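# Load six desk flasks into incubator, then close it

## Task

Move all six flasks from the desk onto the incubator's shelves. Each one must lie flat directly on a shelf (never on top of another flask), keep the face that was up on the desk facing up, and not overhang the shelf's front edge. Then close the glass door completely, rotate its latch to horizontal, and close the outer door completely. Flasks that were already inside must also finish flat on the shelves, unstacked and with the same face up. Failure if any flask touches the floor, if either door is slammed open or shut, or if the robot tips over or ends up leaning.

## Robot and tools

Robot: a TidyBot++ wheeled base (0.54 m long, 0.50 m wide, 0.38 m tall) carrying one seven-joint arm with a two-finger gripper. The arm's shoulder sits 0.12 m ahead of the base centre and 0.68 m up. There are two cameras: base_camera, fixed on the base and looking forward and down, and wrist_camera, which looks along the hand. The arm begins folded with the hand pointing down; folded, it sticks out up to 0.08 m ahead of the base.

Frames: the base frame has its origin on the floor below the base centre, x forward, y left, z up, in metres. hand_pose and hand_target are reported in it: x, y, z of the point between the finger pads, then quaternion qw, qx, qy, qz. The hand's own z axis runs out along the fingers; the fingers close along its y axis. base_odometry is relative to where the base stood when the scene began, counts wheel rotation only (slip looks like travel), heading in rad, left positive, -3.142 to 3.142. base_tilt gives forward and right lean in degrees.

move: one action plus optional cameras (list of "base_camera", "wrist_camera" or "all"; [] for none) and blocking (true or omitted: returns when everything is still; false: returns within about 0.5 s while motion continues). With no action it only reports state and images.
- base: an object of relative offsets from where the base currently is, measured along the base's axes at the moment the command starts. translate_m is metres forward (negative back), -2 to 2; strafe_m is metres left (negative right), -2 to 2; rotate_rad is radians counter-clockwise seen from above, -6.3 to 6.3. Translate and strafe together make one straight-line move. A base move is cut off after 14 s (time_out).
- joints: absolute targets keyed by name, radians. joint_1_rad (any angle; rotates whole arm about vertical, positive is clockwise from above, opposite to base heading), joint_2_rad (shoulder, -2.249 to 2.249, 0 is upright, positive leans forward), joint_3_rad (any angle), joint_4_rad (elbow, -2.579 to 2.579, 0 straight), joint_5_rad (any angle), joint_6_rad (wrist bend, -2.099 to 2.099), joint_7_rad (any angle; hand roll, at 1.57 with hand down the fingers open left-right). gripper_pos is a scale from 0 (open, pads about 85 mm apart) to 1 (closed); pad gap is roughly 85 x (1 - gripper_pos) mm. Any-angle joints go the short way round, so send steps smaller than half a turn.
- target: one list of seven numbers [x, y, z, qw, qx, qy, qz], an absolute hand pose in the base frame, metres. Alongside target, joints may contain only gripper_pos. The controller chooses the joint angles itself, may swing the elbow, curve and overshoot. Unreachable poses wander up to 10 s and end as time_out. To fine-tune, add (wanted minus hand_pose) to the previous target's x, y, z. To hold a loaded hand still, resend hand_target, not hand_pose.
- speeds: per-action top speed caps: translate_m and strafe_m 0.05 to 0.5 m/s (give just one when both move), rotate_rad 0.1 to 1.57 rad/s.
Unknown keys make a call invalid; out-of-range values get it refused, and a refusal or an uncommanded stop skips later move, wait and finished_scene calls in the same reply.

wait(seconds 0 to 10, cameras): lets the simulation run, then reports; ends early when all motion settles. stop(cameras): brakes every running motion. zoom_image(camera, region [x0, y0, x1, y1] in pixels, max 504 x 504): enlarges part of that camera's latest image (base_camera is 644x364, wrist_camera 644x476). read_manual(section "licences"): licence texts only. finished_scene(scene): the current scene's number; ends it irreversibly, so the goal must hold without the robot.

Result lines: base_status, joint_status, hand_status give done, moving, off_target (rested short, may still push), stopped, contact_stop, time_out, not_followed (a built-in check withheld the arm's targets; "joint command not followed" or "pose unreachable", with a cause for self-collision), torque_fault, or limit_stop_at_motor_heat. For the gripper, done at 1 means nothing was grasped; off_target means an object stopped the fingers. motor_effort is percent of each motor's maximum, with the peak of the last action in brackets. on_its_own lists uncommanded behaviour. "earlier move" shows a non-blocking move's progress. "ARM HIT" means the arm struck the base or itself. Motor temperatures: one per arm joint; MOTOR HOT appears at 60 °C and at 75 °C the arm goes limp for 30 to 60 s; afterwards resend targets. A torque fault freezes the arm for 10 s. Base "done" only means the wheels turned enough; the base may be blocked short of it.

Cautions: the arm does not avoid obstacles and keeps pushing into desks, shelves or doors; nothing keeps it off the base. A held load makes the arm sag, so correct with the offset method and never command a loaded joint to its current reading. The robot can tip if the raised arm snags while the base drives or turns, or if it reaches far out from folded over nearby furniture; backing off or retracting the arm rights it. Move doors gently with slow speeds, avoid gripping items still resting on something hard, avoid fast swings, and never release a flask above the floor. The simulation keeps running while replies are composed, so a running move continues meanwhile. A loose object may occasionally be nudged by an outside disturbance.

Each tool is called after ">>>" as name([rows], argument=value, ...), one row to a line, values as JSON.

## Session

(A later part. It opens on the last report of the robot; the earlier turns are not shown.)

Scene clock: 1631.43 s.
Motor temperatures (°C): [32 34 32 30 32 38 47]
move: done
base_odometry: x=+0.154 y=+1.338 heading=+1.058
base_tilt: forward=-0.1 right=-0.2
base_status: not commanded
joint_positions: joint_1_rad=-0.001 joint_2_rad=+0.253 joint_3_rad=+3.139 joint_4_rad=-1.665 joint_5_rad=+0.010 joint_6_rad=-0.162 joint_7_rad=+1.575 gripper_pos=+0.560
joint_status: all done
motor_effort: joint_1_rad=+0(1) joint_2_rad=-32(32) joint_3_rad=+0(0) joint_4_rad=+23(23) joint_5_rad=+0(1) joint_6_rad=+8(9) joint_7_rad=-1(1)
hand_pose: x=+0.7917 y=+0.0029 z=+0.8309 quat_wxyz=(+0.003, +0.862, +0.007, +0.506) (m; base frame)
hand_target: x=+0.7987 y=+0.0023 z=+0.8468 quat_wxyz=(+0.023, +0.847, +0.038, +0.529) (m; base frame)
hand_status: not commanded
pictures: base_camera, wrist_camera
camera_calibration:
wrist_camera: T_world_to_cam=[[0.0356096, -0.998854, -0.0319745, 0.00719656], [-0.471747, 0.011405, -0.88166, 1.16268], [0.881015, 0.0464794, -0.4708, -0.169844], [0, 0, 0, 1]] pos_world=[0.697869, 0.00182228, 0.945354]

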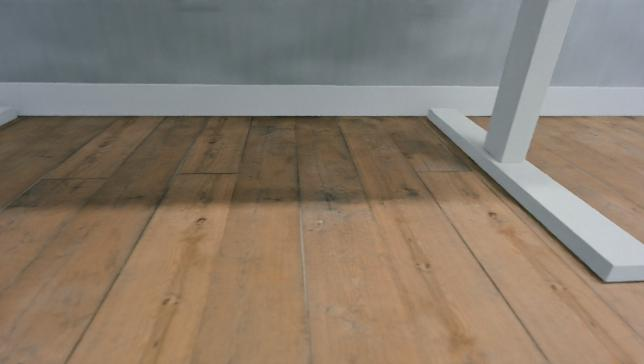

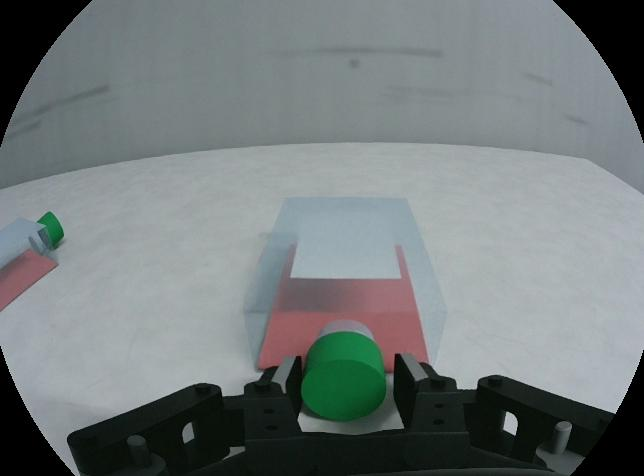

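>>> move(base={"translate_m":0.003,"strafe_m":0.003}, speeds={"translate_m":0.05}, cameras=[])

>>> move(joints={"gripper_pos":0.64})

>>> move(joints={"gripper_pos":0.69}, cameras=[])

>>> move(joints={"gripper_pos":0.85})

Scene clock: 1636.70 s.
Motor temperatures (°C): [32 34 32 30 32 38 47]
move: done
base_odometry: x=+0.153 y=+1.343 heading=+1.057
base_tilt: forward=-0.1 right=-0.2
base_status: done
joint_positions: joint_1_rad=-0.001 joint_2_rad=+0.253 joint_3_rad=+3.139 joint_4_rad=-1.665 joint_5_rad=+0.010 joint_6_rad=-0.162 joint_7_rad=+1.575 gripper_pos=+0.560
joint_status: not commanded
motor_effort: joint_1_rad=-1(3) joint_2_rad=-31(33) joint_3_rad=+0(3) joint_4_rad=+23(24) joint_5_rad=-1(1) joint_6_rad=+8(9) joint_7_rad=+0(1)
hand_pose: x=+0.7918 y=+0.0028 z=+0.8308 quat_wxyz=(+0.003, +0.862, +0.007, +0.506) (m; base frame)
hand_target: x=+0.7987 y=+0.0023 z=+0.8468 quat_wxyz=(+0.023, +0.847, +0.038, +0.529) (m; base frame)
hand_status: not commanded
pictures: none
No camera images: "cameras" was empty.

Scene clock: 1637.20 s.
Motor temperatures (°C): [32 34 32 30 32 38 47]
move: done
base_odometry: x=+0.153 y=+1.343 heading=+1.057
base_tilt: forward=-0.1 right=-0.2
base_status: not commanded
joint_positions: joint_1_rad=-0.001 joint_2_rad=+0.253 joint_3_rad=+3.139 joint_4_rad=-1.665 joint_5_rad=+0.010 joint_6_rad=-0.162 joint_7_rad=+1.575 gripper_pos=+0.640
joint_status: all done
motor_effort: joint_1_rad=+0(1) joint_2_rad=-30(32) joint_3_rad=+0(0) joint_4_rad=+23(23) joint_5_rad=+0(1) joint_6_rad=+8(9) joint_7_rad=-1(1)
hand_pose: x=+0.7918 y=+0.0028 z=+0.8308 quat_wxyz=(+0.003, +0.862, +0.007, +0.506) (m; base frame)
hand_target: x=+0.7987 y=+0.0023 z=+0.8468 quat_wxyz=(+0.023, +0.847, +0.038, +0.529) (m; base frame)
hand_status: not commanded
pictures: base_camera, wrist_camera
camera_calibration:
wrist_camera: T_world_to_cam=[[0.0356068, -0.998854, -0.0319731, 0.0071937], [-0.471825, 0.011401, -0.881619, 1.16274], [0.880973, 0.0464773, -0.470878, -0.16983], [0, 0, 0, 1]] pos_world=[0.697969, 0.00182229, 0.945354]

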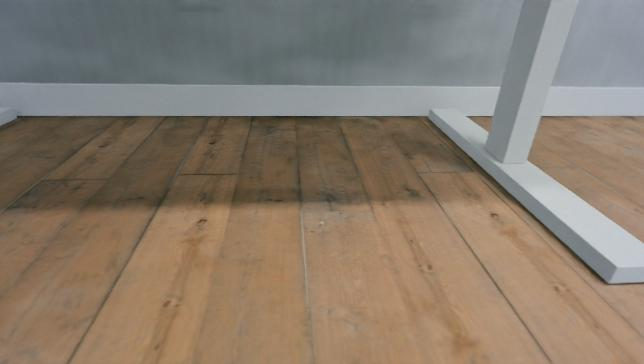

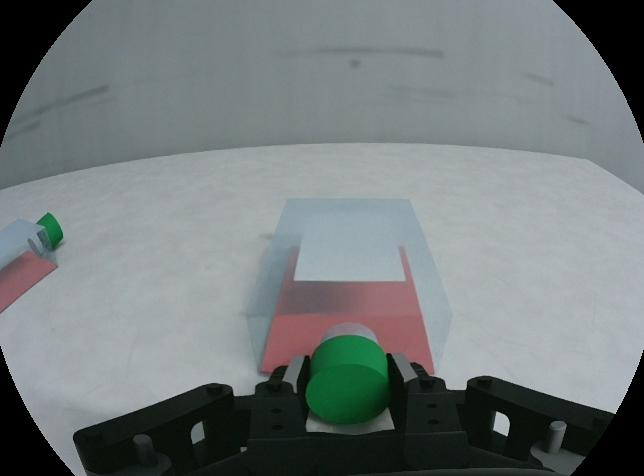

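Scene clock: 1637.67 s.
Motor temperatures (°C): [32 34 32 30 32 38 47]
move: done
base_odometry: x=+0.153 y=+1.343 heading=+1.057
base_tilt: forward=+0.0 right=-0.2
base_status: not commanded
joint_positions: joint_1_rad=-0.001 joint_2_rad=+0.253 joint_3_rad=+3.139 joint_4_rad=-1.665 joint_5_rad=+0.010 joint_6_rad=-0.161 joint_7_rad=+1.575 gripper_pos=+0.672
joint_status: all done
motor_effort: joint_1_rad=+0(1) joint_2_rad=-31(32) joint_3_rad=+0(1) joint_4_rad=+23(23) joint_5_rad=+0(1) joint_6_rad=+8(9) joint_7_rad=-1(1)
hand_pose: x=+0.7919 y=+0.0029 z=+0.8310 quat_wxyz=(+0.003, +0.862, +0.007, +0.507) (m; base frame)
hand_target: x=+0.7987 y=+0.0023 z=+0.8468 quat_wxyz=(+0.023, +0.847, +0.038, +0.529) (m; base frame)
hand_status: not commanded
pictures: none
No camera images: "cameras" was empty.

Scene clock: 1638.27 s.
Motor temperatures (°C): [32 34 32 30 32 38 47]
move: off_target
base_odometry: x=+0.153 y=+1.343 heading=+1.057
base_tilt: forward=+0.0 right=-0.2
base_status: not commanded
joint_positions: joint_1_rad=-0.001 joint_2_rad=+0.253 joint_3_rad=+3.139 joint_4_rad=-1.665 joint_5_rad=+0.010 joint_6_rad=-0.161 joint_7_rad=+1.575 gripper_pos=+0.680
joint_status: gripper_pos off_target (ended at +0.680, target +0.850)
motor_effort: joint_1_rad=+0(1) joint_2_rad=-30(31) joint_3_rad=+0(0) joint_4_rad=+23(23) joint_5_rad=+0(1) joint_6_rad=+9(9) joint_7_rad=+0(1)
hand_pose: x=+0.7919 y=+0.0029 z=+0.8311 quat_wxyz=(+0.003, +0.862, +0.007, +0.507) (m; base frame)
hand_target: x=+0.7987 y=+0.0023 z=+0.8468 quat_wxyz=(+0.023, +0.847, +0.038, +0.529) (m; base frame)
hand_status: not commanded
pictures: base_camera, wrist_camera
camera_calibration:
wrist_camera: T_world_to_cam=[[0.0357794, -0.998857, -0.0316787, 0.00679802], [-0.471025, 0.0111019, -0.88205, 1.16268], [0.881394, 0.0464807, -0.47009, -0.170822], [0, 0, 0, 1]] pos_world=[0.697969, 0.00182225, 0.945454]

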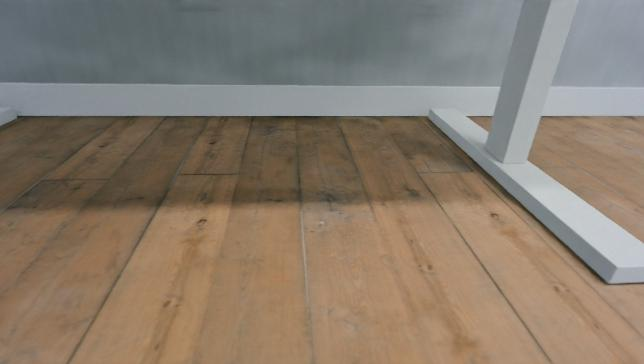

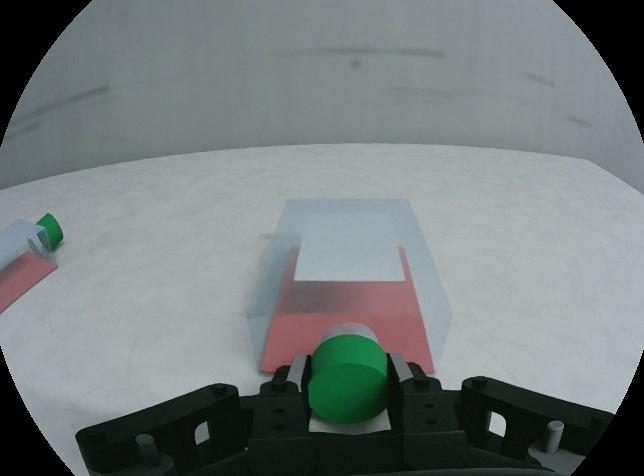

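>>> move(joints={"joint_2_rad":0.12,"joint_6_rad":-0.26}, cameras=[])

>>> move(base={"translate_m":-0.45}, speeds={"translate_m":0.35}, joints={"joint_2_rad":0.05,"joint_6_rad":-0.31}, cameras=[])

>>> move(base={"rotate_rad":-1.552}, speeds={"rotate_rad":0.7}, cameras=[])

>>> move(base={"translate_m":1.058,"strafe_m":-0.444}, speeds={"translate_m":0.4})

Scene clock: 1657.00 s.
Motor temperatures (°C): [32 34 32 30 32 39 47]
move: done
base_odometry: x=+0.153 y=+1.343 heading=+1.057
base_tilt: forward=+0.0 right=-0.2
base_status: not commanded
joint_positions: joint_1_rad=-0.001 joint_2_rad=+0.138 joint_3_rad=+3.139 joint_4_rad=-1.667 joint_5_rad=+0.010 joint_6_rad=-0.230 joint_7_rad=+1.575 gripper_pos=+0.680
joint_status: all done
motor_effort: joint_1_rad=+0(1) joint_2_rad=-29(34) joint_3_rad=+0(0) joint_4_rad=+24(25) joint_5_rad=+0(1) joint_6_rad=+10(10) joint_7_rad=-1(1)
hand_pose: x=+0.7608 y=+0.0026 z=+0.8859 quat_wxyz=(+0.004, +0.851, +0.007, +0.525) (m; base frame)
hand_target: x=+0.7535 y=+0.0023 z=+0.8906 quat_wxyz=(+0.023, +0.853, +0.039, +0.521) (m; base frame)
hand_status: not commanded
pictures: none
No camera images: "cameras" was empty.

Scene clock: 1659.30 s.
Motor temperatures (°C): [32 34 32 30 32 38 47]
move: done
base_odometry: x=-0.068 y=+0.951 heading=+1.057
base_tilt: forward=-0.1 right=-0.3
base_status: done
joint_positions: joint_1_rad=-0.001 joint_2_rad=+0.069 joint_3_rad=+3.140 joint_4_rad=-1.669 joint_5_rad=+0.010 joint_6_rad=-0.279 joint_7_rad=+1.575 gripper_pos=+0.680
joint_status: all done
motor_effort: joint_1_rad=+0(4) joint_2_rad=-26(34) joint_3_rad=+0(3) joint_4_rad=+24(25) joint_5_rad=+0(1) joint_6_rad=+9(11) joint_7_rad=-1(2)
hand_pose: x=+0.7387 y=+0.0018 z=+0.9144 quat_wxyz=(+0.004, +0.846, +0.006, +0.533) (m; base frame)
hand_target: x=+0.7308 y=+0.0023 z=+0.9203 quat_wxyz=(+0.023, +0.847, +0.038, +0.529) (m; base frame)
hand_status: not commanded
pictures: none
No camera images: "cameras" was empty.

Scene clock: 1662.27 s.
Motor temperatures (°C): [32 34 32 30 32 38 47]
move: done
base_odometry: x=-0.068 y=+0.951 heading=-0.493
base_tilt: forward=+0.0 right=-0.2
base_status: done
joint_positions: joint_1_rad=+0.000 joint_2_rad=+0.069 joint_3_rad=+3.143 joint_4_rad=-1.669 joint_5_rad=+0.010 joint_6_rad=-0.279 joint_7_rad=+1.575 gripper_pos=+0.680
joint_status: not commanded
motor_effort: joint_1_rad=+0(4) joint_2_rad=-26(27) joint_3_rad=+0(4) joint_4_rad=+25(25) joint_5_rad=+0(1) joint_6_rad=+10(10) joint_7_rad=+0(1)
hand_pose: x=+0.7388 y=-0.0004 z=+0.9144 quat_wxyz=(+0.005, +0.846, +0.005, +0.533) (m; base frame)
hand_target: x=+0.7308 y=+0.0023 z=+0.9203 quat_wxyz=(+0.023, +0.847, +0.038, +0.529) (m; base frame)
hand_status: not commanded
pictures: none
No camera images: "cameras" was empty.

Scene clock: 1666.20 s.
Motor temperatures (°C): [32 33 32 30 32 38 47]
move: done
base_odometry: x=+0.654 y=+0.059 heading=-0.494
base_tilt: forward=-0.1 right=-0.3
base_status: done
joint_positions: joint_1_rad=+0.000 joint_2_rad=+0.064 joint_3_rad=+3.142 joint_4_rad=-1.670 joint_5_rad=+0.010 joint_6_rad=-0.281 joint_7_rad=+1.575 gripper_pos=+0.680
joint_status: not commanded
motor_effort: joint_1_rad=+0(3) joint_2_rad=-26(31) joint_3_rad=+0(3) joint_4_rad=+24(26) joint_5_rad=+0(1) joint_6_rad=+10(10) joint_7_rad=-1(1)
hand_pose: x=+0.7372 y=+0.0004 z=+0.9170 quat_wxyz=(+0.005, +0.845, +0.005, +0.534) (m; base frame)
hand_target: x=+0.7308 y=+0.0023 z=+0.9203 quat_wxyz=(+0.023, +0.847, +0.038, +0.529) (m; base frame)
hand_status: not commanded
pictures: base_camera, wrist_camera
camera_calibration:
wrist_camera: T_world_to_cam=[[0.0332371, -0.999039, -0.0285686, 0.00798003], [-0.413622, 0.0122721, -0.910366, 1.19643], [0.909842, 0.0420745, -0.412817, -0.155504], [0, 0, 0, 1]] pos_world=[0.63609, -0.000167686, 1.02523]

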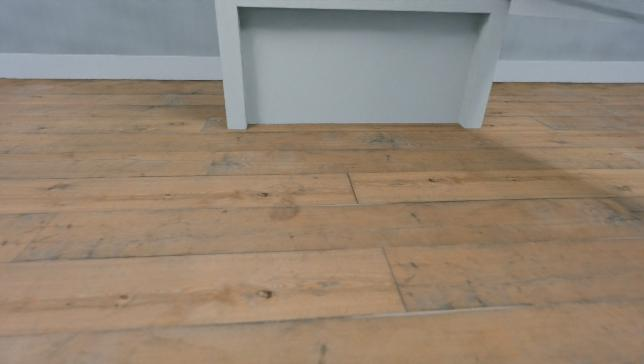

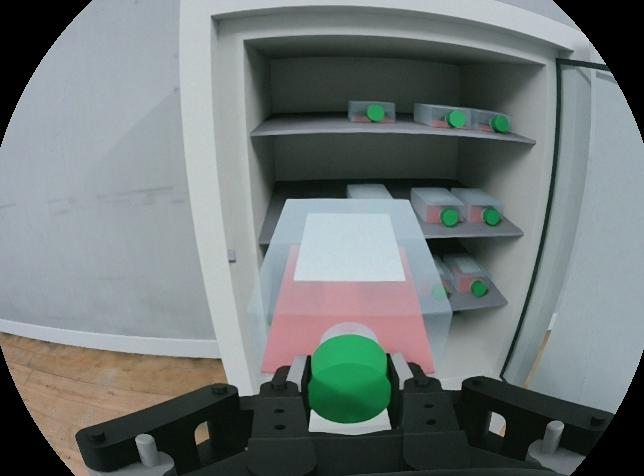

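>>> move(base={"translate_m":0.25,"strafe_m":0.065}, speeds={"translate_m":0.2}, joints={"joint_2_rad":0.235,"joint_6_rad":-0.12})

Scene clock: 1685.93 s.
Motor temperatures (°C): [32 33 32 30 32 38 47]
move: done
base_odometry: x=+0.905 y=-0.003 heading=-0.495
base_tilt: forward=-0.1 right=-0.2
base_status: done
joint_positions: joint_1_rad=+0.000 joint_2_rad=+0.244 joint_3_rad=+3.142 joint_4_rad=-1.673 joint_5_rad=+0.010 joint_6_rad=-0.179 joint_7_rad=+1.575 gripper_pos=+0.680
joint_status: all done
motor_effort: joint_1_rad=+0(2) joint_2_rad=-32(36) joint_3_rad=+0(2) joint_4_rad=+23(25) joint_5_rad=+0(1) joint_6_rad=+9(10) joint_7_rad=-1(2)
hand_pose: x=+0.7858 y=+0.0007 z=+0.8272 quat_wxyz=(+0.005, +0.866, +0.006, +0.499) (m; base frame)
hand_target: x=+0.7948 y=+0.0023 z=+0.8542 quat_wxyz=(+0.023, +0.846, +0.038, +0.531) (m; base frame)
hand_status: not commanded
pictures: base_camera, wrist_camera
camera_calibration:
wrist_camera: T_world_to_cam=[[0.0318178, -0.999, -0.0314106, 0.00758204], [-0.486315, 0.011982, -0.873702, 1.1616], [0.873204, 0.0430747, -0.485447, -0.147971], [0, 0, 0, 1]] pos_world=[0.693869, 0.0000300167, 0.943293]

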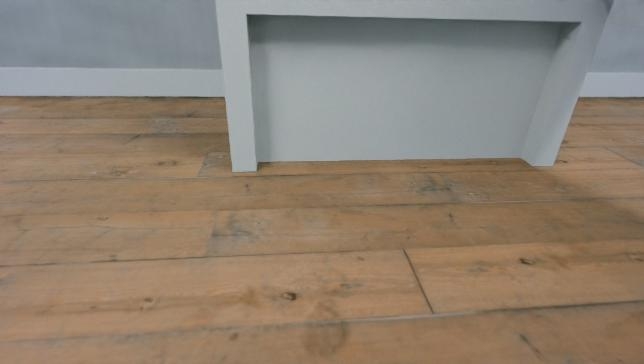

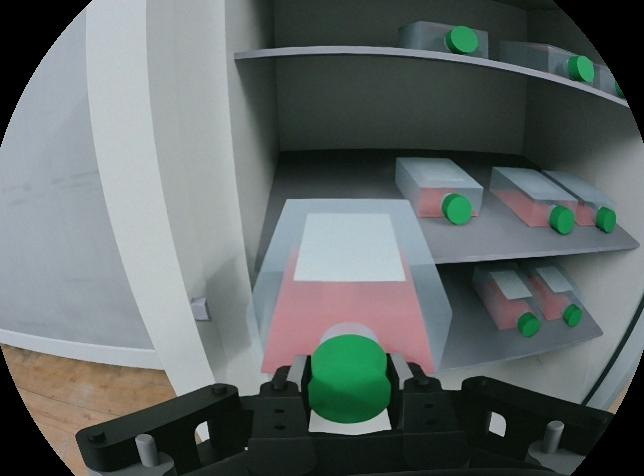

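>>> move(joints={"joint_2_rad":0.2,"joint_6_rad":-0.12}, cameras=[])

>>> move(base={"translate_m":0.12}, speeds={"translate_m":0.12})

Scene clock: 1695.17 s.
Motor temperatures (°C): [32 33 32 30 32 38 47]
move: done
base_odometry: x=+0.905 y=-0.003 heading=-0.495
base_tilt: forward=-0.1 right=-0.2
base_status: not commanded
joint_positions: joint_1_rad=+0.000 joint_2_rad=+0.227 joint_3_rad=+3.142 joint_4_rad=-1.673 joint_5_rad=+0.010 joint_6_rad=-0.178 joint_7_rad=+1.575 gripper_pos=+0.680
joint_status: all done
motor_effort: joint_1_rad=+0(1) joint_2_rad=-31(34) joint_3_rad=+0(0) joint_4_rad=+24(24) joint_5_rad=-1(1) joint_6_rad=+9(10) joint_7_rad=-1(1)
hand_pose: x=+0.7833 y=+0.0007 z=+0.8390 quat_wxyz=(+0.005, +0.862, +0.006, +0.507) (m; base frame)
hand_target: x=+0.7884 y=+0.0023 z=+0.8777 quat_wxyz=(+0.024, +0.837, +0.038, +0.546) (m; base frame)
hand_status: not commanded
pictures: none
No camera images: "cameras" was empty.

Scene clock: 1696.77 s.
Motor temperatures (°C): [32 33 32 30 32 38 47]
move: done
base_odometry: x=+1.011 y=-0.060 heading=-0.494
base_tilt: forward=-0.1 right=-0.2
base_status: done
joint_positions: joint_1_rad=+0.000 joint_2_rad=+0.221 joint_3_rad=+3.142 joint_4_rad=-1.673 joint_5_rad=+0.010 joint_6_rad=-0.177 joint_7_rad=+1.575 gripper_pos=+0.680
joint_status: not commanded
motor_effort: joint_1_rad=-1(4) joint_2_rad=-30(35) joint_3_rad=+0(3) joint_4_rad=+24(25) joint_5_rad=+0(1) joint_6_rad=+9(10) joint_7_rad=+0(1)
hand_pose: x=+0.7824 y=+0.0006 z=+0.8434 quat_wxyz=(+0.005, +0.860, +0.006, +0.510) (m; base frame)
hand_target: x=+0.7884 y=+0.0023 z=+0.8777 quat_wxyz=(+0.024, +0.837, +0.038, +0.546) (m; base frame)
hand_status: not commanded
pictures: base_camera, wrist_camera
camera_calibration:
wrist_camera: T_world_to_cam=[[0.0323795, -0.999007, -0.0305885, 0.0069395], [-0.464011, 0.0120813, -0.885747, 1.16677], [0.885238, 0.0428735, -0.463159, -0.165462], [0, 0, 0, 1]] pos_world=[0.687643, -0.0000695166, 0.957042]

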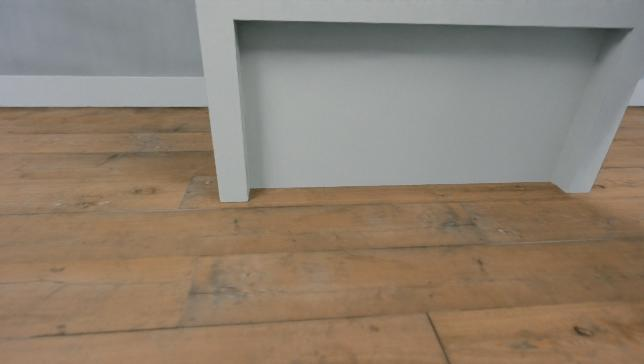

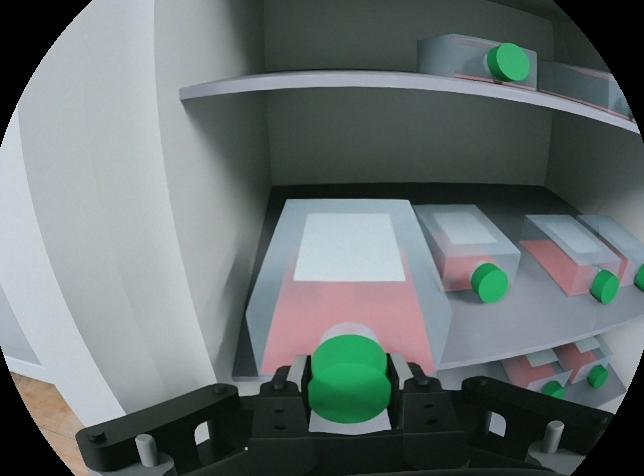

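>>> move(joints={"joint_2_rad":0.27,"joint_6_rad":-0.08})

>>> move(base={"translate_m":0.09}, speeds={"translate_m":0.1})

Scene clock: 1705.47 s.
Motor temperatures (°C): [32 33 32 30 32 38 47]
move: done
base_odometry: x=+1.011 y=-0.060 heading=-0.494
base_tilt: forward=-0.1 right=-0.2
base_status: not commanded
joint_positions: joint_1_rad=+0.000 joint_2_rad=+0.267 joint_3_rad=+3.142 joint_4_rad=-1.673 joint_5_rad=+0.010 joint_6_rad=-0.139 joint_7_rad=+1.575 gripper_pos=+0.680
joint_status: all done
motor_effort: joint_1_rad=+0(1) joint_2_rad=-32(35) joint_3_rad=+0(0) joint_4_rad=+23(24) joint_5_rad=+0(1) joint_6_rad=+9(10) joint_7_rad=-1(1)
hand_pose: x=+0.7950 y=+0.0007 z=+0.8229 quat_wxyz=(+0.004, +0.862, +0.006, +0.507) (m; base frame)
hand_target: x=+0.8060 y=+0.0023 z=+0.8416 quat_wxyz=(+0.023, +0.845, +0.038, +0.533) (m; base frame)
hand_status: not commanded
pictures: base_camera, wrist_camera
camera_calibration:
wrist_camera: T_world_to_cam=[[0.0325258, -0.998991, -0.0309591, 0.00624378], [-0.471375, 0.0119816, -0.881852, 1.15712], [0.881333, 0.0432763, -0.470509, -0.176915], [0, 0, 0, 1]] pos_world=[0.701153, 0.0000295613, 0.937358]

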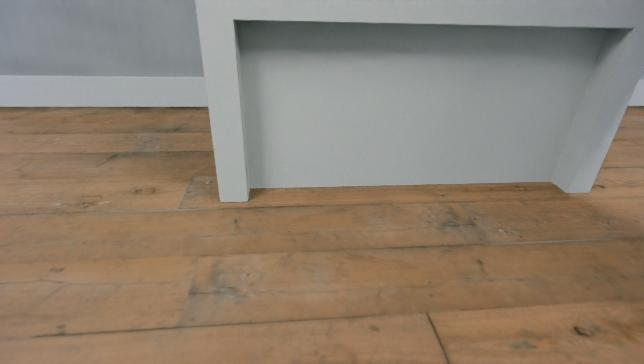

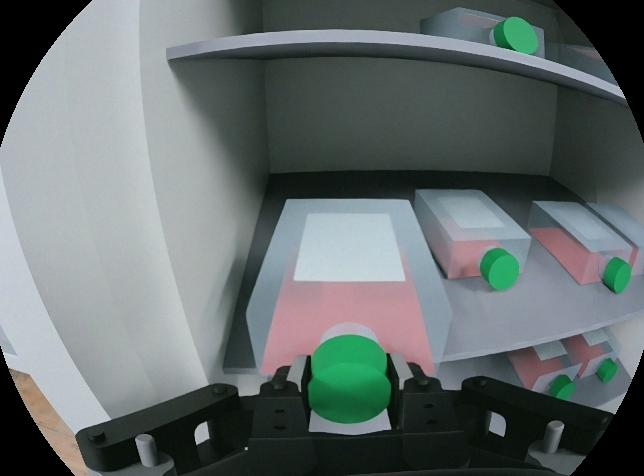

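Scene clock: 1706.90 s.
Motor temperatures (°C): [32 33 32 30 32 39 47]
move: done
base_odometry: x=+1.090 y=-0.102 heading=-0.494
base_tilt: forward=-0.1 right=-0.2
base_status: done
joint_positions: joint_1_rad=+0.000 joint_2_rad=+0.271 joint_3_rad=+3.142 joint_4_rad=-1.673 joint_5_rad=+0.010 joint_6_rad=-0.137 joint_7_rad=+1.575 gripper_pos=+0.680
joint_status: not commanded
motor_effort: joint_1_rad=+0(2) joint_2_rad=-32(35) joint_3_rad=+0(2) joint_4_rad=+24(24) joint_5_rad=+0(1) joint_6_rad=+9(10) joint_7_rad=-1(1)
hand_pose: x=+0.7959 y=+0.0008 z=+0.8204 quat_wxyz=(+0.004, +0.863, +0.006, +0.506) (m; base frame)
hand_target: x=+0.8060 y=+0.0023 z=+0.8416 quat_wxyz=(+0.023, +0.845, +0.038, +0.533) (m; base frame)
hand_status: not commanded
pictures: base_camera, wrist_camera
camera_calibration:
wrist_camera: T_world_to_cam=[[0.0325302, -0.998987, -0.0310923, 0.00625486], [-0.473663, 0.0119845, -0.880624, 1.15612], [0.880105, 0.0433742, -0.472794, -0.176056], [0, 0, 0, 1]] pos_world=[0.702356, 0.0000293405, 0.935063]

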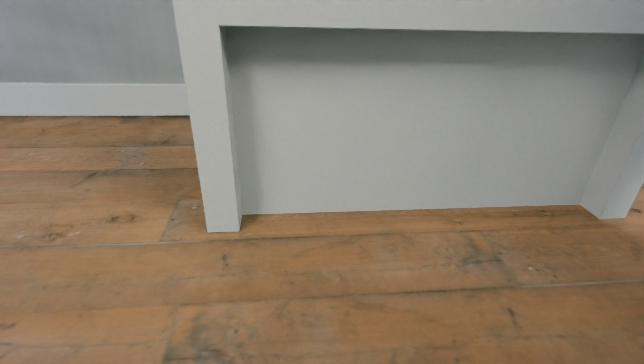

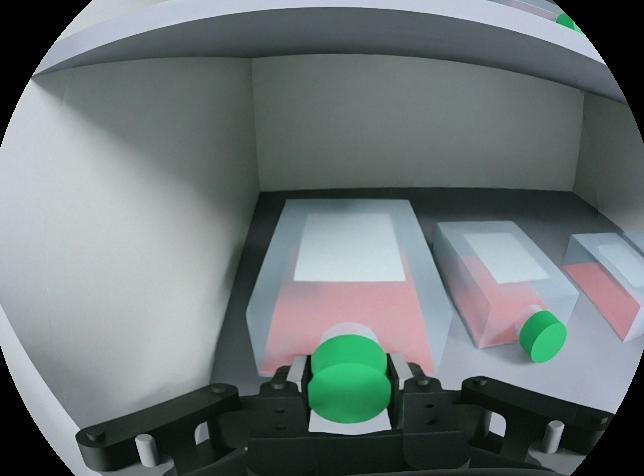

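>>> move(joints={"joint_2_rad":0.33,"joint_6_rad":-0.025}, cameras=[])

>>> move(base={"translate_m":0.035}, speeds={"translate_m":0.08})

Scene clock: 1715.57 s.
Motor temperatures (°C): [32 33 32 30 32 39 47]
move: done
base_odometry: x=+1.090 y=-0.102 heading=-0.494
base_tilt: forward=-0.1 right=-0.2
base_status: not commanded
joint_positions: joint_1_rad=+0.000 joint_2_rad=+0.326 joint_3_rad=+3.142 joint_4_rad=-1.673 joint_5_rad=+0.010 joint_6_rad=-0.083 joint_7_rad=+1.575 gripper_pos=+0.680
joint_status: all done
motor_effort: joint_1_rad=+0(1) joint_2_rad=-33(36) joint_3_rad=+0(0) joint_4_rad=+23(24) joint_5_rad=-1(1) joint_6_rad=+10(10) joint_7_rad=+0(1)
hand_pose: x=+0.8112 y=+0.0009 z=+0.7971 quat_wxyz=(+0.004, +0.863, +0.006, +0.505) (m; base frame)
hand_target: x=+0.8222 y=+0.0023 z=+0.8153 quat_wxyz=(+0.023, +0.846, +0.038, +0.531) (m; base frame)
hand_status: not commanded
pictures: none
No camera images: "cameras" was empty.

Scene clock: 1716.50 s.
Motor temperatures (°C): [32 33 32 30 32 39 47]
move: done
base_odometry: x=+1.121 y=-0.119 heading=-0.493
base_tilt: forward=+0.0 right=-0.2
base_status: done
joint_positions: joint_1_rad=+0.000 joint_2_rad=+0.329 joint_3_rad=+3.142 joint_4_rad=-1.673 joint_5_rad=+0.010 joint_6_rad=-0.082 joint_7_rad=+1.575 gripper_pos=+0.680
joint_status: not commanded
motor_effort: joint_1_rad=+0(2) joint_2_rad=-34(36) joint_3_rad=+0(2) joint_4_rad=+23(24) joint_5_rad=+0(1) joint_6_rad=+9(10) joint_7_rad=+0(1)
hand_pose: x=+0.8116 y=+0.0010 z=+0.7955 quat_wxyz=(+0.004, +0.864, +0.006, +0.504) (m; base frame)
hand_target: x=+0.8222 y=+0.0023 z=+0.8153 quat_wxyz=(+0.023, +0.846, +0.038, +0.531) (m; base frame)
hand_status: not commanded
pictures: base_camera, wrist_camera
camera_calibration:
wrist_camera: T_world_to_cam=[[0.0330087, -0.998962, -0.031392, 0.00509694], [-0.476387, 0.0118859, -0.879156, 1.14266], [0.878616, 0.0439745, -0.4755, -0.198247], [0, 0, 0, 1]] pos_world=[0.718362, 0.000227974, 0.910469]

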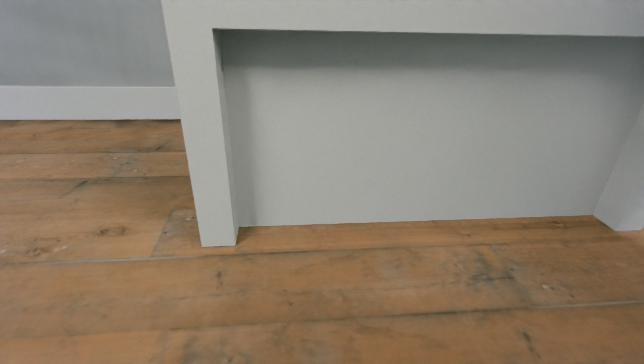

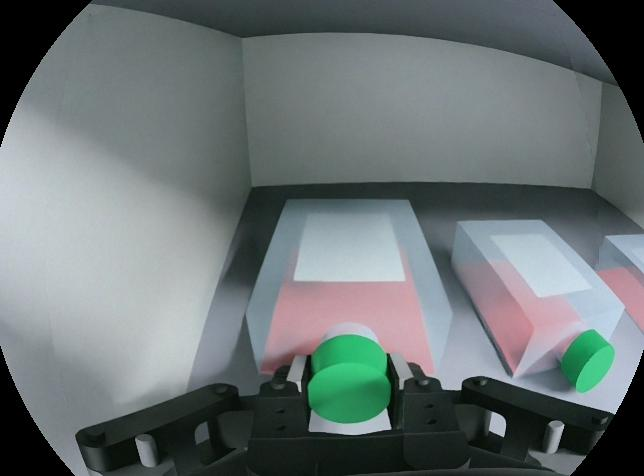

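Continue lowering.

>>> move(joints={"joint_2_rad":0.36,"joint_6_rad":0.015}, cameras=[])

>>> move(joints={"joint_2_rad":0.38,"joint_6_rad":0.035}, cameras=[])

>>> move(joints={"joint_2_rad":0.4,"joint_6_rad":0.05})

Scene clock: 1722.47 s.
Motor temperatures (°C): [32 33 32 30 32 39 47]
move: done
base_odometry: x=+1.121 y=-0.119 heading=-0.493
base_tilt: forward=+0.0 right=-0.2
base_status: not commanded
joint_positions: joint_1_rad=+0.000 joint_2_rad=+0.352 joint_3_rad=+3.142 joint_4_rad=-1.673 joint_5_rad=+0.010 joint_6_rad=-0.041 joint_7_rad=+1.575 gripper_pos=+0.680
joint_status: all done
motor_effort: joint_1_rad=+0(0) joint_2_rad=-36(36) joint_3_rad=+0(0) joint_4_rad=+23(23) joint_5_rad=+0(1) joint_6_rad=+9(10) joint_7_rad=-1(1)
hand_pose: x=+0.8203 y=+0.0011 z=+0.7908 quat_wxyz=(+0.004, +0.859, +0.006, +0.512) (m; base frame)
hand_target: x=+0.8314 y=+0.0023 z=+0.8053 quat_wxyz=(+0.023, +0.843, +0.038, +0.536) (m; base frame)
hand_status: not commanded
pictures: none
No camera images: "cameras" was empty.

Scene clock: 1723.17 s.
Motor temperatures (°C): [32 33 32 30 32 39 47]
move: done
base_odometry: x=+1.121 y=-0.119 heading=-0.493
base_tilt: forward=-0.1 right=-0.2
base_status: not commanded
joint_positions: joint_1_rad=+0.000 joint_2_rad=+0.371 joint_3_rad=+3.142 joint_4_rad=-1.673 joint_5_rad=+0.010 joint_6_rad=-0.022 joint_7_rad=+1.575 gripper_pos=+0.680
joint_status: all done
motor_effort: joint_1_rad=+0(0) joint_2_rad=-35(37) joint_3_rad=+0(0) joint_4_rad=+23(23) joint_5_rad=-1(1) joint_6_rad=+10(10) joint_7_rad=+0(1)
hand_pose: x=+0.8251 y=+0.0012 z=+0.7828 quat_wxyz=(+0.004, +0.859, +0.006, +0.512) (m; base frame)
hand_target: x=+0.8365 y=+0.0023 z=+0.7967 quat_wxyz=(+0.023, +0.843, +0.038, +0.536) (m; base frame)
hand_status: not commanded
pictures: none
No camera images: "cameras" was empty.

Scene clock: 1723.83 s.
Motor temperatures (°C): [32 33 32 30 32 39 47]
move: done
base_odometry: x=+1.121 y=-0.119 heading=-0.493
base_tilt: forward=-0.2 right=-0.2
base_status: not commanded
joint_positions: joint_1_rad=+0.000 joint_2_rad=+0.388 joint_3_rad=+3.142 joint_4_rad=-1.673 joint_5_rad=+0.010 joint_6_rad=-0.007 joint_7_rad=+1.576 gripper_pos=+0.680
joint_status: all done
motor_effort: joint_1_rad=+0(0) joint_2_rad=-35(37) joint_3_rad=+0(0) joint_4_rad=+22(23) joint_5_rad=+0(1) joint_6_rad=+9(10) joint_7_rad=+0(1)
hand_pose: x=+0.8291 y=+0.0012 z=+0.7747 quat_wxyz=(+0.004, +0.859, +0.006, +0.511) (m; base frame)
hand_target: x=+0.8407 y=+0.0023 z=+0.7865 quat_wxyz=(+0.023, +0.845, +0.038, +0.533) (m; base frame)
hand_status: not commanded
pictures: base_camera, wrist_camera
camera_calibration:
wrist_camera: T_world_to_cam=[[0.0342729, -0.998927, -0.0311332, 0.00282169], [-0.46196, 0.0117896, -0.886823, 1.12667], [0.886239, 0.0447763, -0.46106, -0.240986], [0, 0, 0, 1]] pos_world=[0.73395, 0.000326156, 0.888134]

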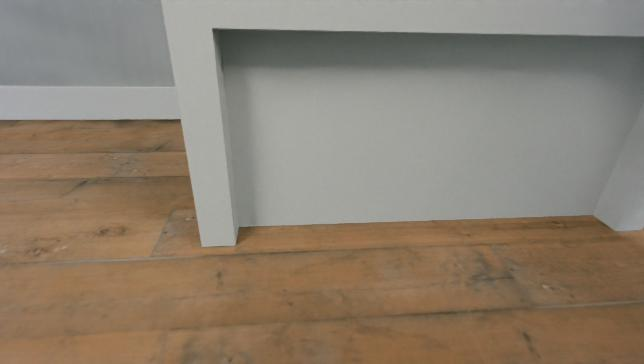

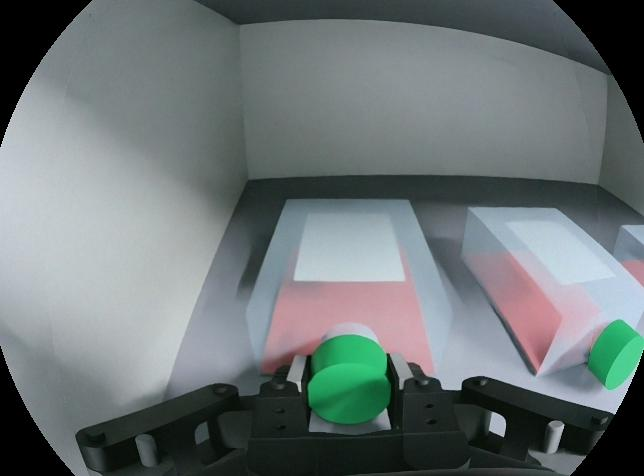

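>>> move(joints={"joint_2_rad":0.415,"joint_6_rad":0.06}, cameras=[])

>>> move(joints={"joint_2_rad":0.43,"joint_6_rad":0.065}, cameras=[])

>>> move(joints={"joint_2_rad":0.44,"joint_6_rad":0.07})

Scene clock: 1729.50 s.
Motor temperatures (°C): [32 33 32 30 32 39 47]
move: done
base_odometry: x=+1.121 y=-0.119 heading=-0.493
base_tilt: forward=-0.1 right=-0.3
base_status: not commanded
joint_positions: joint_1_rad=+0.000 joint_2_rad=+0.394 joint_3_rad=+3.142 joint_4_rad=-1.673 joint_5_rad=+0.010 joint_6_rad=+0.007 joint_7_rad=+1.576 gripper_pos=+0.680
joint_status: all done
motor_effort: joint_1_rad=+0(1) joint_2_rad=-35(35) joint_3_rad=+0(0) joint_4_rad=+22(22) joint_5_rad=-1(1) joint_6_rad=+8(10) joint_7_rad=-1(1)
hand_pose: x=+0.8318 y=+0.0012 z=+0.7744 quat_wxyz=(+0.004, +0.857, +0.006, +0.515) (m; base frame)
hand_target: x=+0.8435 y=+0.0023 z=+0.7784 quat_wxyz=(+0.023, +0.846, +0.038, +0.531) (m; base frame)
hand_status: not commanded
pictures: none
No camera images: "cameras" was empty.

Scene clock: 1730.07 s.
Motor temperatures (°C): [32 33 32 30 32 39 47]
move: done
base_odometry: x=+1.121 y=-0.119 heading=-0.493
base_tilt: forward=+0.0 right=-0.3
base_status: not commanded
joint_positions: joint_1_rad=+0.000 joint_2_rad=+0.399 joint_3_rad=+3.142 joint_4_rad=-1.673 joint_5_rad=+0.010 joint_6_rad=+0.018 joint_7_rad=+1.576 gripper_pos=+0.680
joint_status: all done
motor_effort: joint_1_rad=+0(1) joint_2_rad=-33(34) joint_3_rad=+0(1) joint_4_rad=+20(22) joint_5_rad=+0(1) joint_6_rad=+7(9) joint_7_rad=+0(1)
hand_pose: x=+0.8338 y=+0.0013 z=+0.7742 quat_wxyz=(+0.004, +0.856, +0.006, +0.518) (m; base frame)
hand_target: x=+0.8456 y=+0.0023 z=+0.7690 quat_wxyz=(+0.023, +0.849, +0.038, +0.527) (m; base frame)
hand_status: not commanded
pictures: none
No camera images: "cameras" was empty.

Scene clock: 1730.60 s.
Motor temperatures (°C): [32 33 32 30 32 39 47]
move: done
base_odometry: x=+1.121 y=-0.119 heading=-0.493
base_tilt: forward=-0.1 right=-0.2
base_status: not commanded
joint_positions: joint_1_rad=+0.000 joint_2_rad=+0.402 joint_3_rad=+3.142 joint_4_rad=-1.673 joint_5_rad=+0.010 joint_6_rad=+0.027 joint_7_rad=+1.576 gripper_pos=+0.680
joint_status: all done
motor_effort: joint_1_rad=+0(1) joint_2_rad=-32(33) joint_3_rad=+0(1) joint_4_rad=+20(20) joint_5_rad=+0(1) joint_6_rad=+7(8) joint_7_rad=+0(1)
hand_pose: x=+0.8354 y=+0.0013 z=+0.7739 quat_wxyz=(+0.004, +0.854, +0.007, +0.520) (m; base frame)
hand_target: x=+0.8471 y=+0.0023 z=+0.7631 quat_wxyz=(+0.023, +0.850, +0.038, +0.525) (m; base frame)
hand_status: not commanded
pictures: base_camera, wrist_camera
camera_calibration:
wrist_camera: T_world_to_cam=[[0.0354277, -0.998914, -0.0302598, 0.00106969], [-0.444073, 0.0113902, -0.895918, 1.12098], [0.89529, 0.0451778, -0.443187, -0.26838], [0, 0, 0, 1]] pos_world=[0.738034, 0.000425205, 0.885393]

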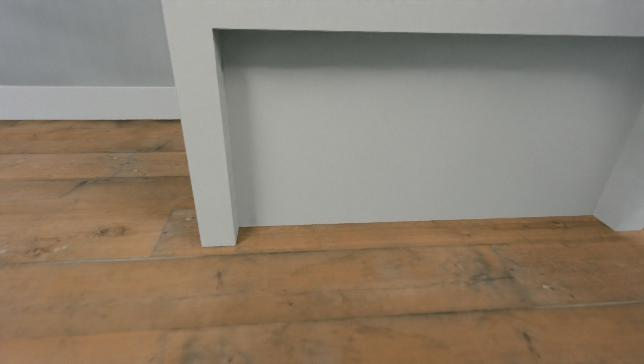

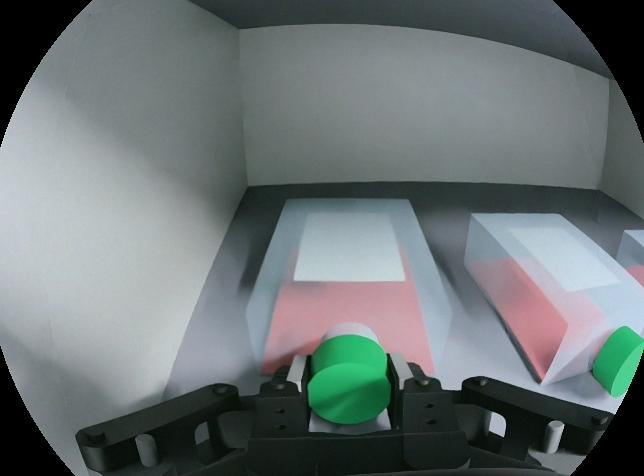

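>>> move(joints={"joint_2_rad":0.44,"joint_6_rad":0.03}, cameras=[])

>>> move(joints={"joint_2_rad":0.425,"joint_6_rad":0.01}, cameras=[])

>>> move(joints={"gripper_pos":0.62}, cameras=[])

>>> move(joints={"gripper_pos":0.45})

>>> move(base={"translate_m":-0.4}, speeds={"translate_m":0.25})

Scene clock: 1749.63 s.
Motor temperatures (°C): [32 33 32 30 32 39 47]
move: done
base_odometry: x=+1.121 y=-0.119 heading=-0.493
base_tilt: forward=-0.1 right=-0.3
base_status: not commanded
joint_positions: joint_1_rad=+0.000 joint_2_rad=+0.403 joint_3_rad=+3.142 joint_4_rad=-1.671 joint_5_rad=+0.010 joint_6_rad=+0.024 joint_7_rad=+1.576 gripper_pos=+0.680
joint_status: all done
motor_effort: joint_1_rad=+0(1) joint_2_rad=-30(33) joint_3_rad=+0(0) joint_4_rad=+19(20) joint_5_rad=+0(1) joint_6_rad=+6(8) joint_7_rad=-1(1)
hand_pose: x=+0.8356 y=+0.0013 z=+0.7738 quat_wxyz=(+0.004, +0.855, +0.007, +0.519) (m; base frame)
hand_target: x=+0.8413 y=+0.0023 z=+0.7521 quat_wxyz=(+0.022, +0.860, +0.039, +0.508) (m; base frame)
hand_status: not commanded
pictures: none
No camera images: "cameras" was empty.

Scene clock: 1750.17 s.
Motor temperatures (°C): [32 33 32 30 32 39 47]
move: done
base_odometry: x=+1.121 y=-0.119 heading=-0.493
base_tilt: forward=+0.0 right=-0.3
base_status: not commanded
joint_positions: joint_1_rad=+0.000 joint_2_rad=+0.403 joint_3_rad=+3.142 joint_4_rad=-1.671 joint_5_rad=+0.010 joint_6_rad=+0.023 joint_7_rad=+1.576 gripper_pos=+0.680
joint_status: all done
motor_effort: joint_1_rad=+0(0) joint_2_rad=-30(31) joint_3_rad=+0(0) joint_4_rad=+19(19) joint_5_rad=+0(1) joint_6_rad=+7(7) joint_7_rad=-1(1)
hand_pose: x=+0.8356 y=+0.0013 z=+0.7738 quat_wxyz=(+0.004, +0.855, +0.007, +0.519) (m; base frame)
hand_target: x=+0.8372 y=+0.0023 z=+0.7574 quat_wxyz=(+0.022, +0.862, +0.039, +0.506) (m; base frame)
hand_status: not commanded
pictures: none
No camera images: "cameras" was empty.

Scene clock: 1750.80 s.
Motor temperatures (°C): [32 33 32 30 32 39 47]
move: done
base_odometry: x=+1.121 y=-0.119 heading=-0.493
base_tilt: forward=-0.1 right=-0.2
base_status: not commanded
joint_positions: joint_1_rad=+0.000 joint_2_rad=+0.403 joint_3_rad=+3.142 joint_4_rad=-1.671 joint_5_rad=+0.010 joint_6_rad=+0.023 joint_7_rad=+1.576 gripper_pos=+0.620
joint_status: all done
motor_effort: joint_1_rad=-1(3) joint_2_rad=-32(34) joint_3_rad=-1(2) joint_4_rad=+19(20) joint_5_rad=-1(1) joint_6_rad=+7(7) joint_7_rad=+0(1)
hand_pose: x=+0.8356 y=+0.0012 z=+0.7735 quat_wxyz=(+0.004, +0.855, +0.006, +0.519) (m; base frame)
hand_target: x=+0.8372 y=+0.0023 z=+0.7574 quat_wxyz=(+0.022, +0.862, +0.039, +0.506) (m; base frame)
hand_status: not commanded
pictures: none
No camera images: "cameras" was empty.

Scene clock: 1751.40 s.
Motor temperatures (°C): [32 33 32 30 32 39 47]
move: done
base_odometry: x=+1.121 y=-0.119 heading=-0.493
base_tilt: forward=-0.1 right=-0.2
base_status: not commanded
joint_positions: joint_1_rad=+0.000 joint_2_rad=+0.404 joint_3_rad=+3.142 joint_4_rad=-1.671 joint_5_rad=+0.010 joint_6_rad=+0.023 joint_7_rad=+1.576 gripper_pos=+0.450
joint_status: all done
motor_effort: joint_1_rad=-1(2) joint_2_rad=-34(35) joint_3_rad=-1(2) joint_4_rad=+21(21) joint_5_rad=-1(1) joint_6_rad=+7(8) joint_7_rad=-1(1)
hand_pose: x=+0.8357 y=+0.0012 z=+0.7728 quat_wxyz=(+0.004, +0.855, +0.006, +0.518) (m; base frame)
hand_target: x=+0.8372 y=+0.0023 z=+0.7574 quat_wxyz=(+0.022, +0.862, +0.039, +0.506) (m; base frame)
hand_status: not commanded
pictures: base_camera, wrist_camera
camera_calibration:
wrist_camera: T_world_to_cam=[[0.0350557, -0.998928, -0.0302479, 0.00118897], [-0.447075, 0.0113941, -0.894424, 1.12156], [0.893809, 0.0448777, -0.446196, -0.265554], [0, 0, 0, 1]] pos_world=[0.738736, 0.000325881, 0.884701]

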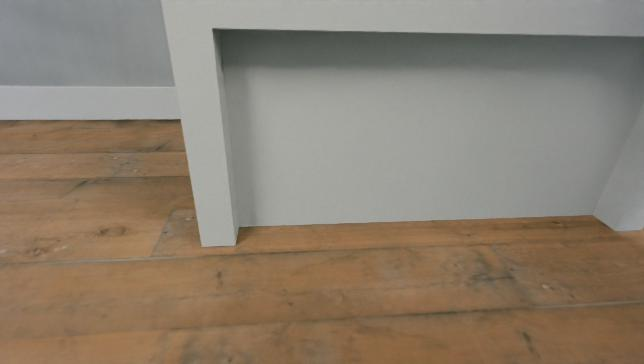

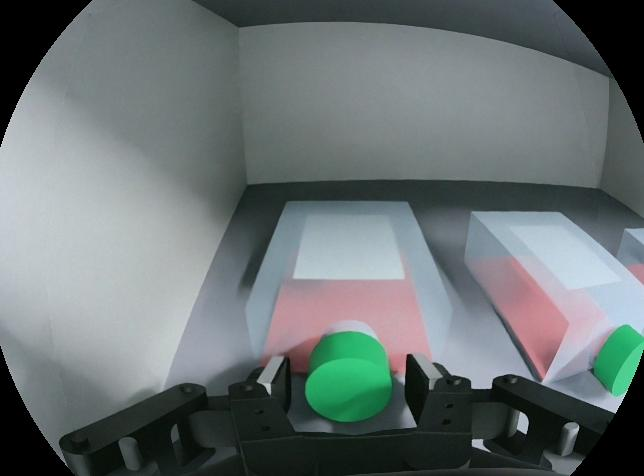

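Scene clock: 1753.87 s.
Motor temperatures (°C): [32 33 32 30 32 39 47]
move: done
base_odometry: x=+0.769 y=+0.071 heading=-0.494
base_tilt: forward=-0.1 right=-0.2
base_status: done
joint_positions: joint_1_rad=+0.000 joint_2_rad=+0.414 joint_3_rad=+3.142 joint_4_rad=-1.671 joint_5_rad=+0.010 joint_6_rad=+0.023 joint_7_rad=+1.576 gripper_pos=+0.450
joint_status: not commanded
motor_effort: joint_1_rad=-1(5) joint_2_rad=-36(38) joint_3_rad=+0(4) joint_4_rad=+22(23) joint_5_rad=-1(1) joint_6_rad=+8(9) joint_7_rad=+0(2)
hand_pose: x=+0.8365 y=+0.0009 z=+0.7653 quat_wxyz=(+0.004, +0.858, +0.006, +0.514) (m; base frame)
hand_target: x=+0.8372 y=+0.0023 z=+0.7574 quat_wxyz=(+0.022, +0.862, +0.039, +0.506) (m; base frame)
hand_status: not commanded
pictures: base_camera, wrist_camera
camera_calibration:
wrist_camera: T_world_to_cam=[[0.0345592, -0.998936, -0.0305247, 0.00133109], [-0.456538, 0.0113903, -0.889631, 1.11938], [0.889033, 0.0446806, -0.455658, -0.258428], [0, 0, 0, 1]] pos_world=[0.740745, 0.000126324, 0.878123]

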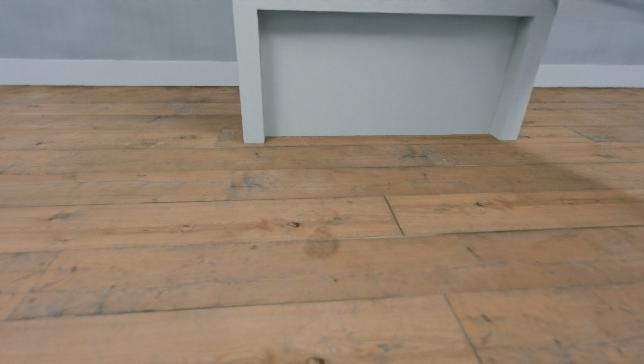

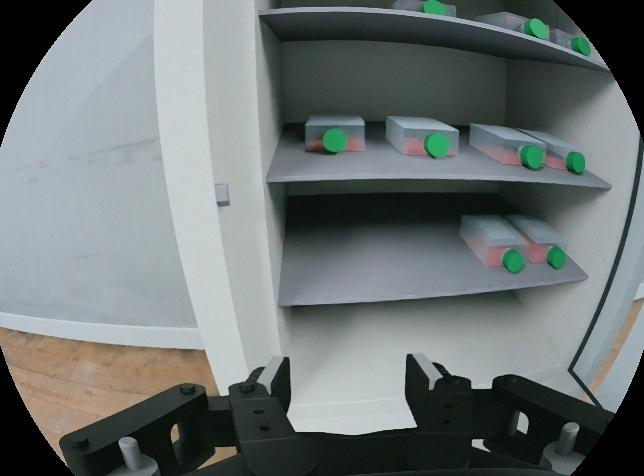

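>>> move(base={"translate_m":-0.3}, speeds={"translate_m":0.4}, cameras=[])

>>> move(base={"rotate_rad":1.553}, joints={"joint_2_rad":0.376,"joint_4_rad":-0.73,"joint_6_rad":-2.03,"joint_7_rad":1.05,"gripper_pos":0.3}, cameras=[])

>>> move(base={"translate_m":0.918,"strafe_m":1.314}, speeds={"translate_m":0.35})

Scene clock: 1772.07 s.
Motor temperatures (°C): [32 33 32 30 32 38 47]
move: done
base_odometry: x=+0.505 y=+0.213 heading=-0.494
base_tilt: forward=-0.1 right=-0.2
base_status: done
joint_positions: joint_1_rad=+0.000 joint_2_rad=+0.419 joint_3_rad=+3.142 joint_4_rad=-1.671 joint_5_rad=+0.010 joint_6_rad=+0.023 joint_7_rad=+1.576 gripper_pos=+0.450
joint_status: not commanded
motor_effort: joint_1_rad=+0(3) joint_2_rad=-36(38) joint_3_rad=+0(2) joint_4_rad=+22(22) joint_5_rad=+0(1) joint_6_rad=+9(9) joint_7_rad=+0(1)
hand_pose: x=+0.8369 y=+0.0010 z=+0.7618 quat_wxyz=(+0.004, +0.859, +0.006, +0.512) (m; base frame)
hand_target: x=+0.8372 y=+0.0023 z=+0.7574 quat_wxyz=(+0.022, +0.862, +0.039, +0.506) (m; base frame)
hand_status: not commanded
pictures: none
No camera images: "cameras" was empty.

Scene clock: 1775.03 s.
Motor temperatures (°C): [32 33 32 30 32 38 47]
move: done
base_odometry: x=+0.505 y=+0.214 heading=+1.058
base_tilt: forward=-0.1 right=-0.2
base_status: done
joint_positions: joint_1_rad=-0.014 joint_2_rad=+0.396 joint_3_rad=+3.131 joint_4_rad=-0.751 joint_5_rad=+0.010 joint_6_rad=-1.979 joint_7_rad=+1.136 gripper_pos=+0.300
joint_status: all done
motor_effort: joint_1_rad=-1(5) joint_2_rad=-31(40) joint_3_rad=+0(4) joint_4_rad=+17(23) joint_5_rad=+0(2) joint_6_rad=+1(9) joint_7_rad=-1(2)
hand_pose: x=+0.5726 y=+0.0083 z=+0.8884 quat_wxyz=(+0.001, +0.978, -0.206, +0.009) (m; base frame)
hand_target: x=+0.5562 y=+0.0019 z=+0.9028 quat_wxyz=(-0.001, +0.966, -0.257, +0.003) (m; base frame)
hand_status: not commanded
pictures: none
No camera images: "cameras" was empty.

Scene clock: 1780.67 s.
Motor temperatures (°C): [32 34 32 30 32 38 47]
move: done
base_odometry: x=-0.190 y=+1.658 heading=+1.059
base_tilt: forward=+0.0 right=-0.1
base_status: done
joint_positions: joint_1_rad=-0.007 joint_2_rad=+0.392 joint_3_rad=+3.134 joint_4_rad=-0.750 joint_5_rad=+0.010 joint_6_rad=-1.984 joint_7_rad=+1.135 gripper_pos=+0.300
joint_status: not commanded
motor_effort: joint_1_rad=+0(4) joint_2_rad=-30(36) joint_3_rad=-1(2) joint_4_rad=+17(18) joint_5_rad=+0(1) joint_6_rad=+1(2) joint_7_rad=-1(1)
hand_pose: x=+0.5703 y=+0.0043 z=+0.8900 quat_wxyz=(+0.001, +0.977, -0.211, +0.008) (m; base frame)
hand_target: x=+0.5562 y=+0.0019 z=+0.9028 quat_wxyz=(-0.001, +0.966, -0.257, +0.003) (m; base frame)
hand_status: not commanded
pictures: base_camera, wrist_camera
camera_calibration:
wrist_camera: T_world_to_cam=[[-0.435362, -0.899071, -0.0461722, 0.2991], [-0.898867, 0.436966, -0.0331587, 0.596975], [0.0499877, 0.0270666, -0.998383, 0.996545], [0, 0, 0, 1]] pos_world=[0.617002, -0.0189182, 1.02854]

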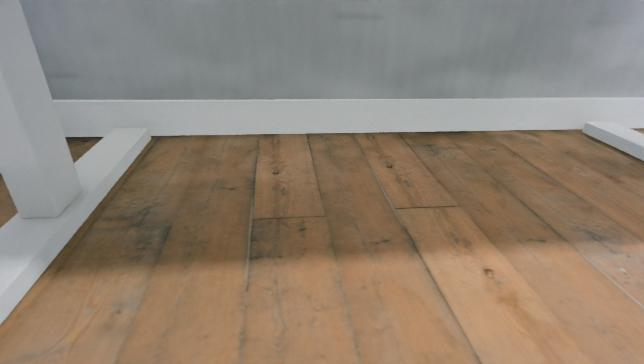

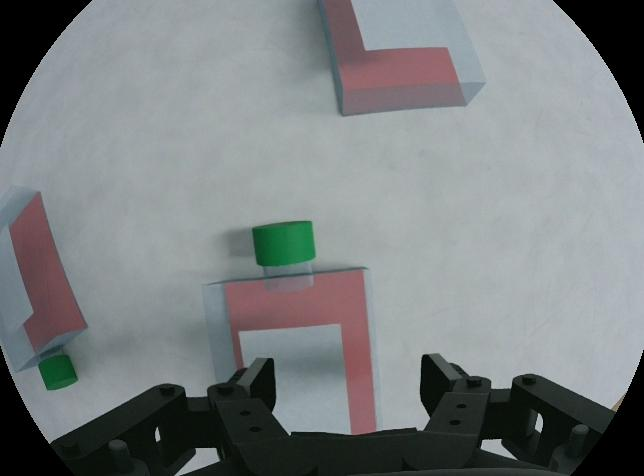

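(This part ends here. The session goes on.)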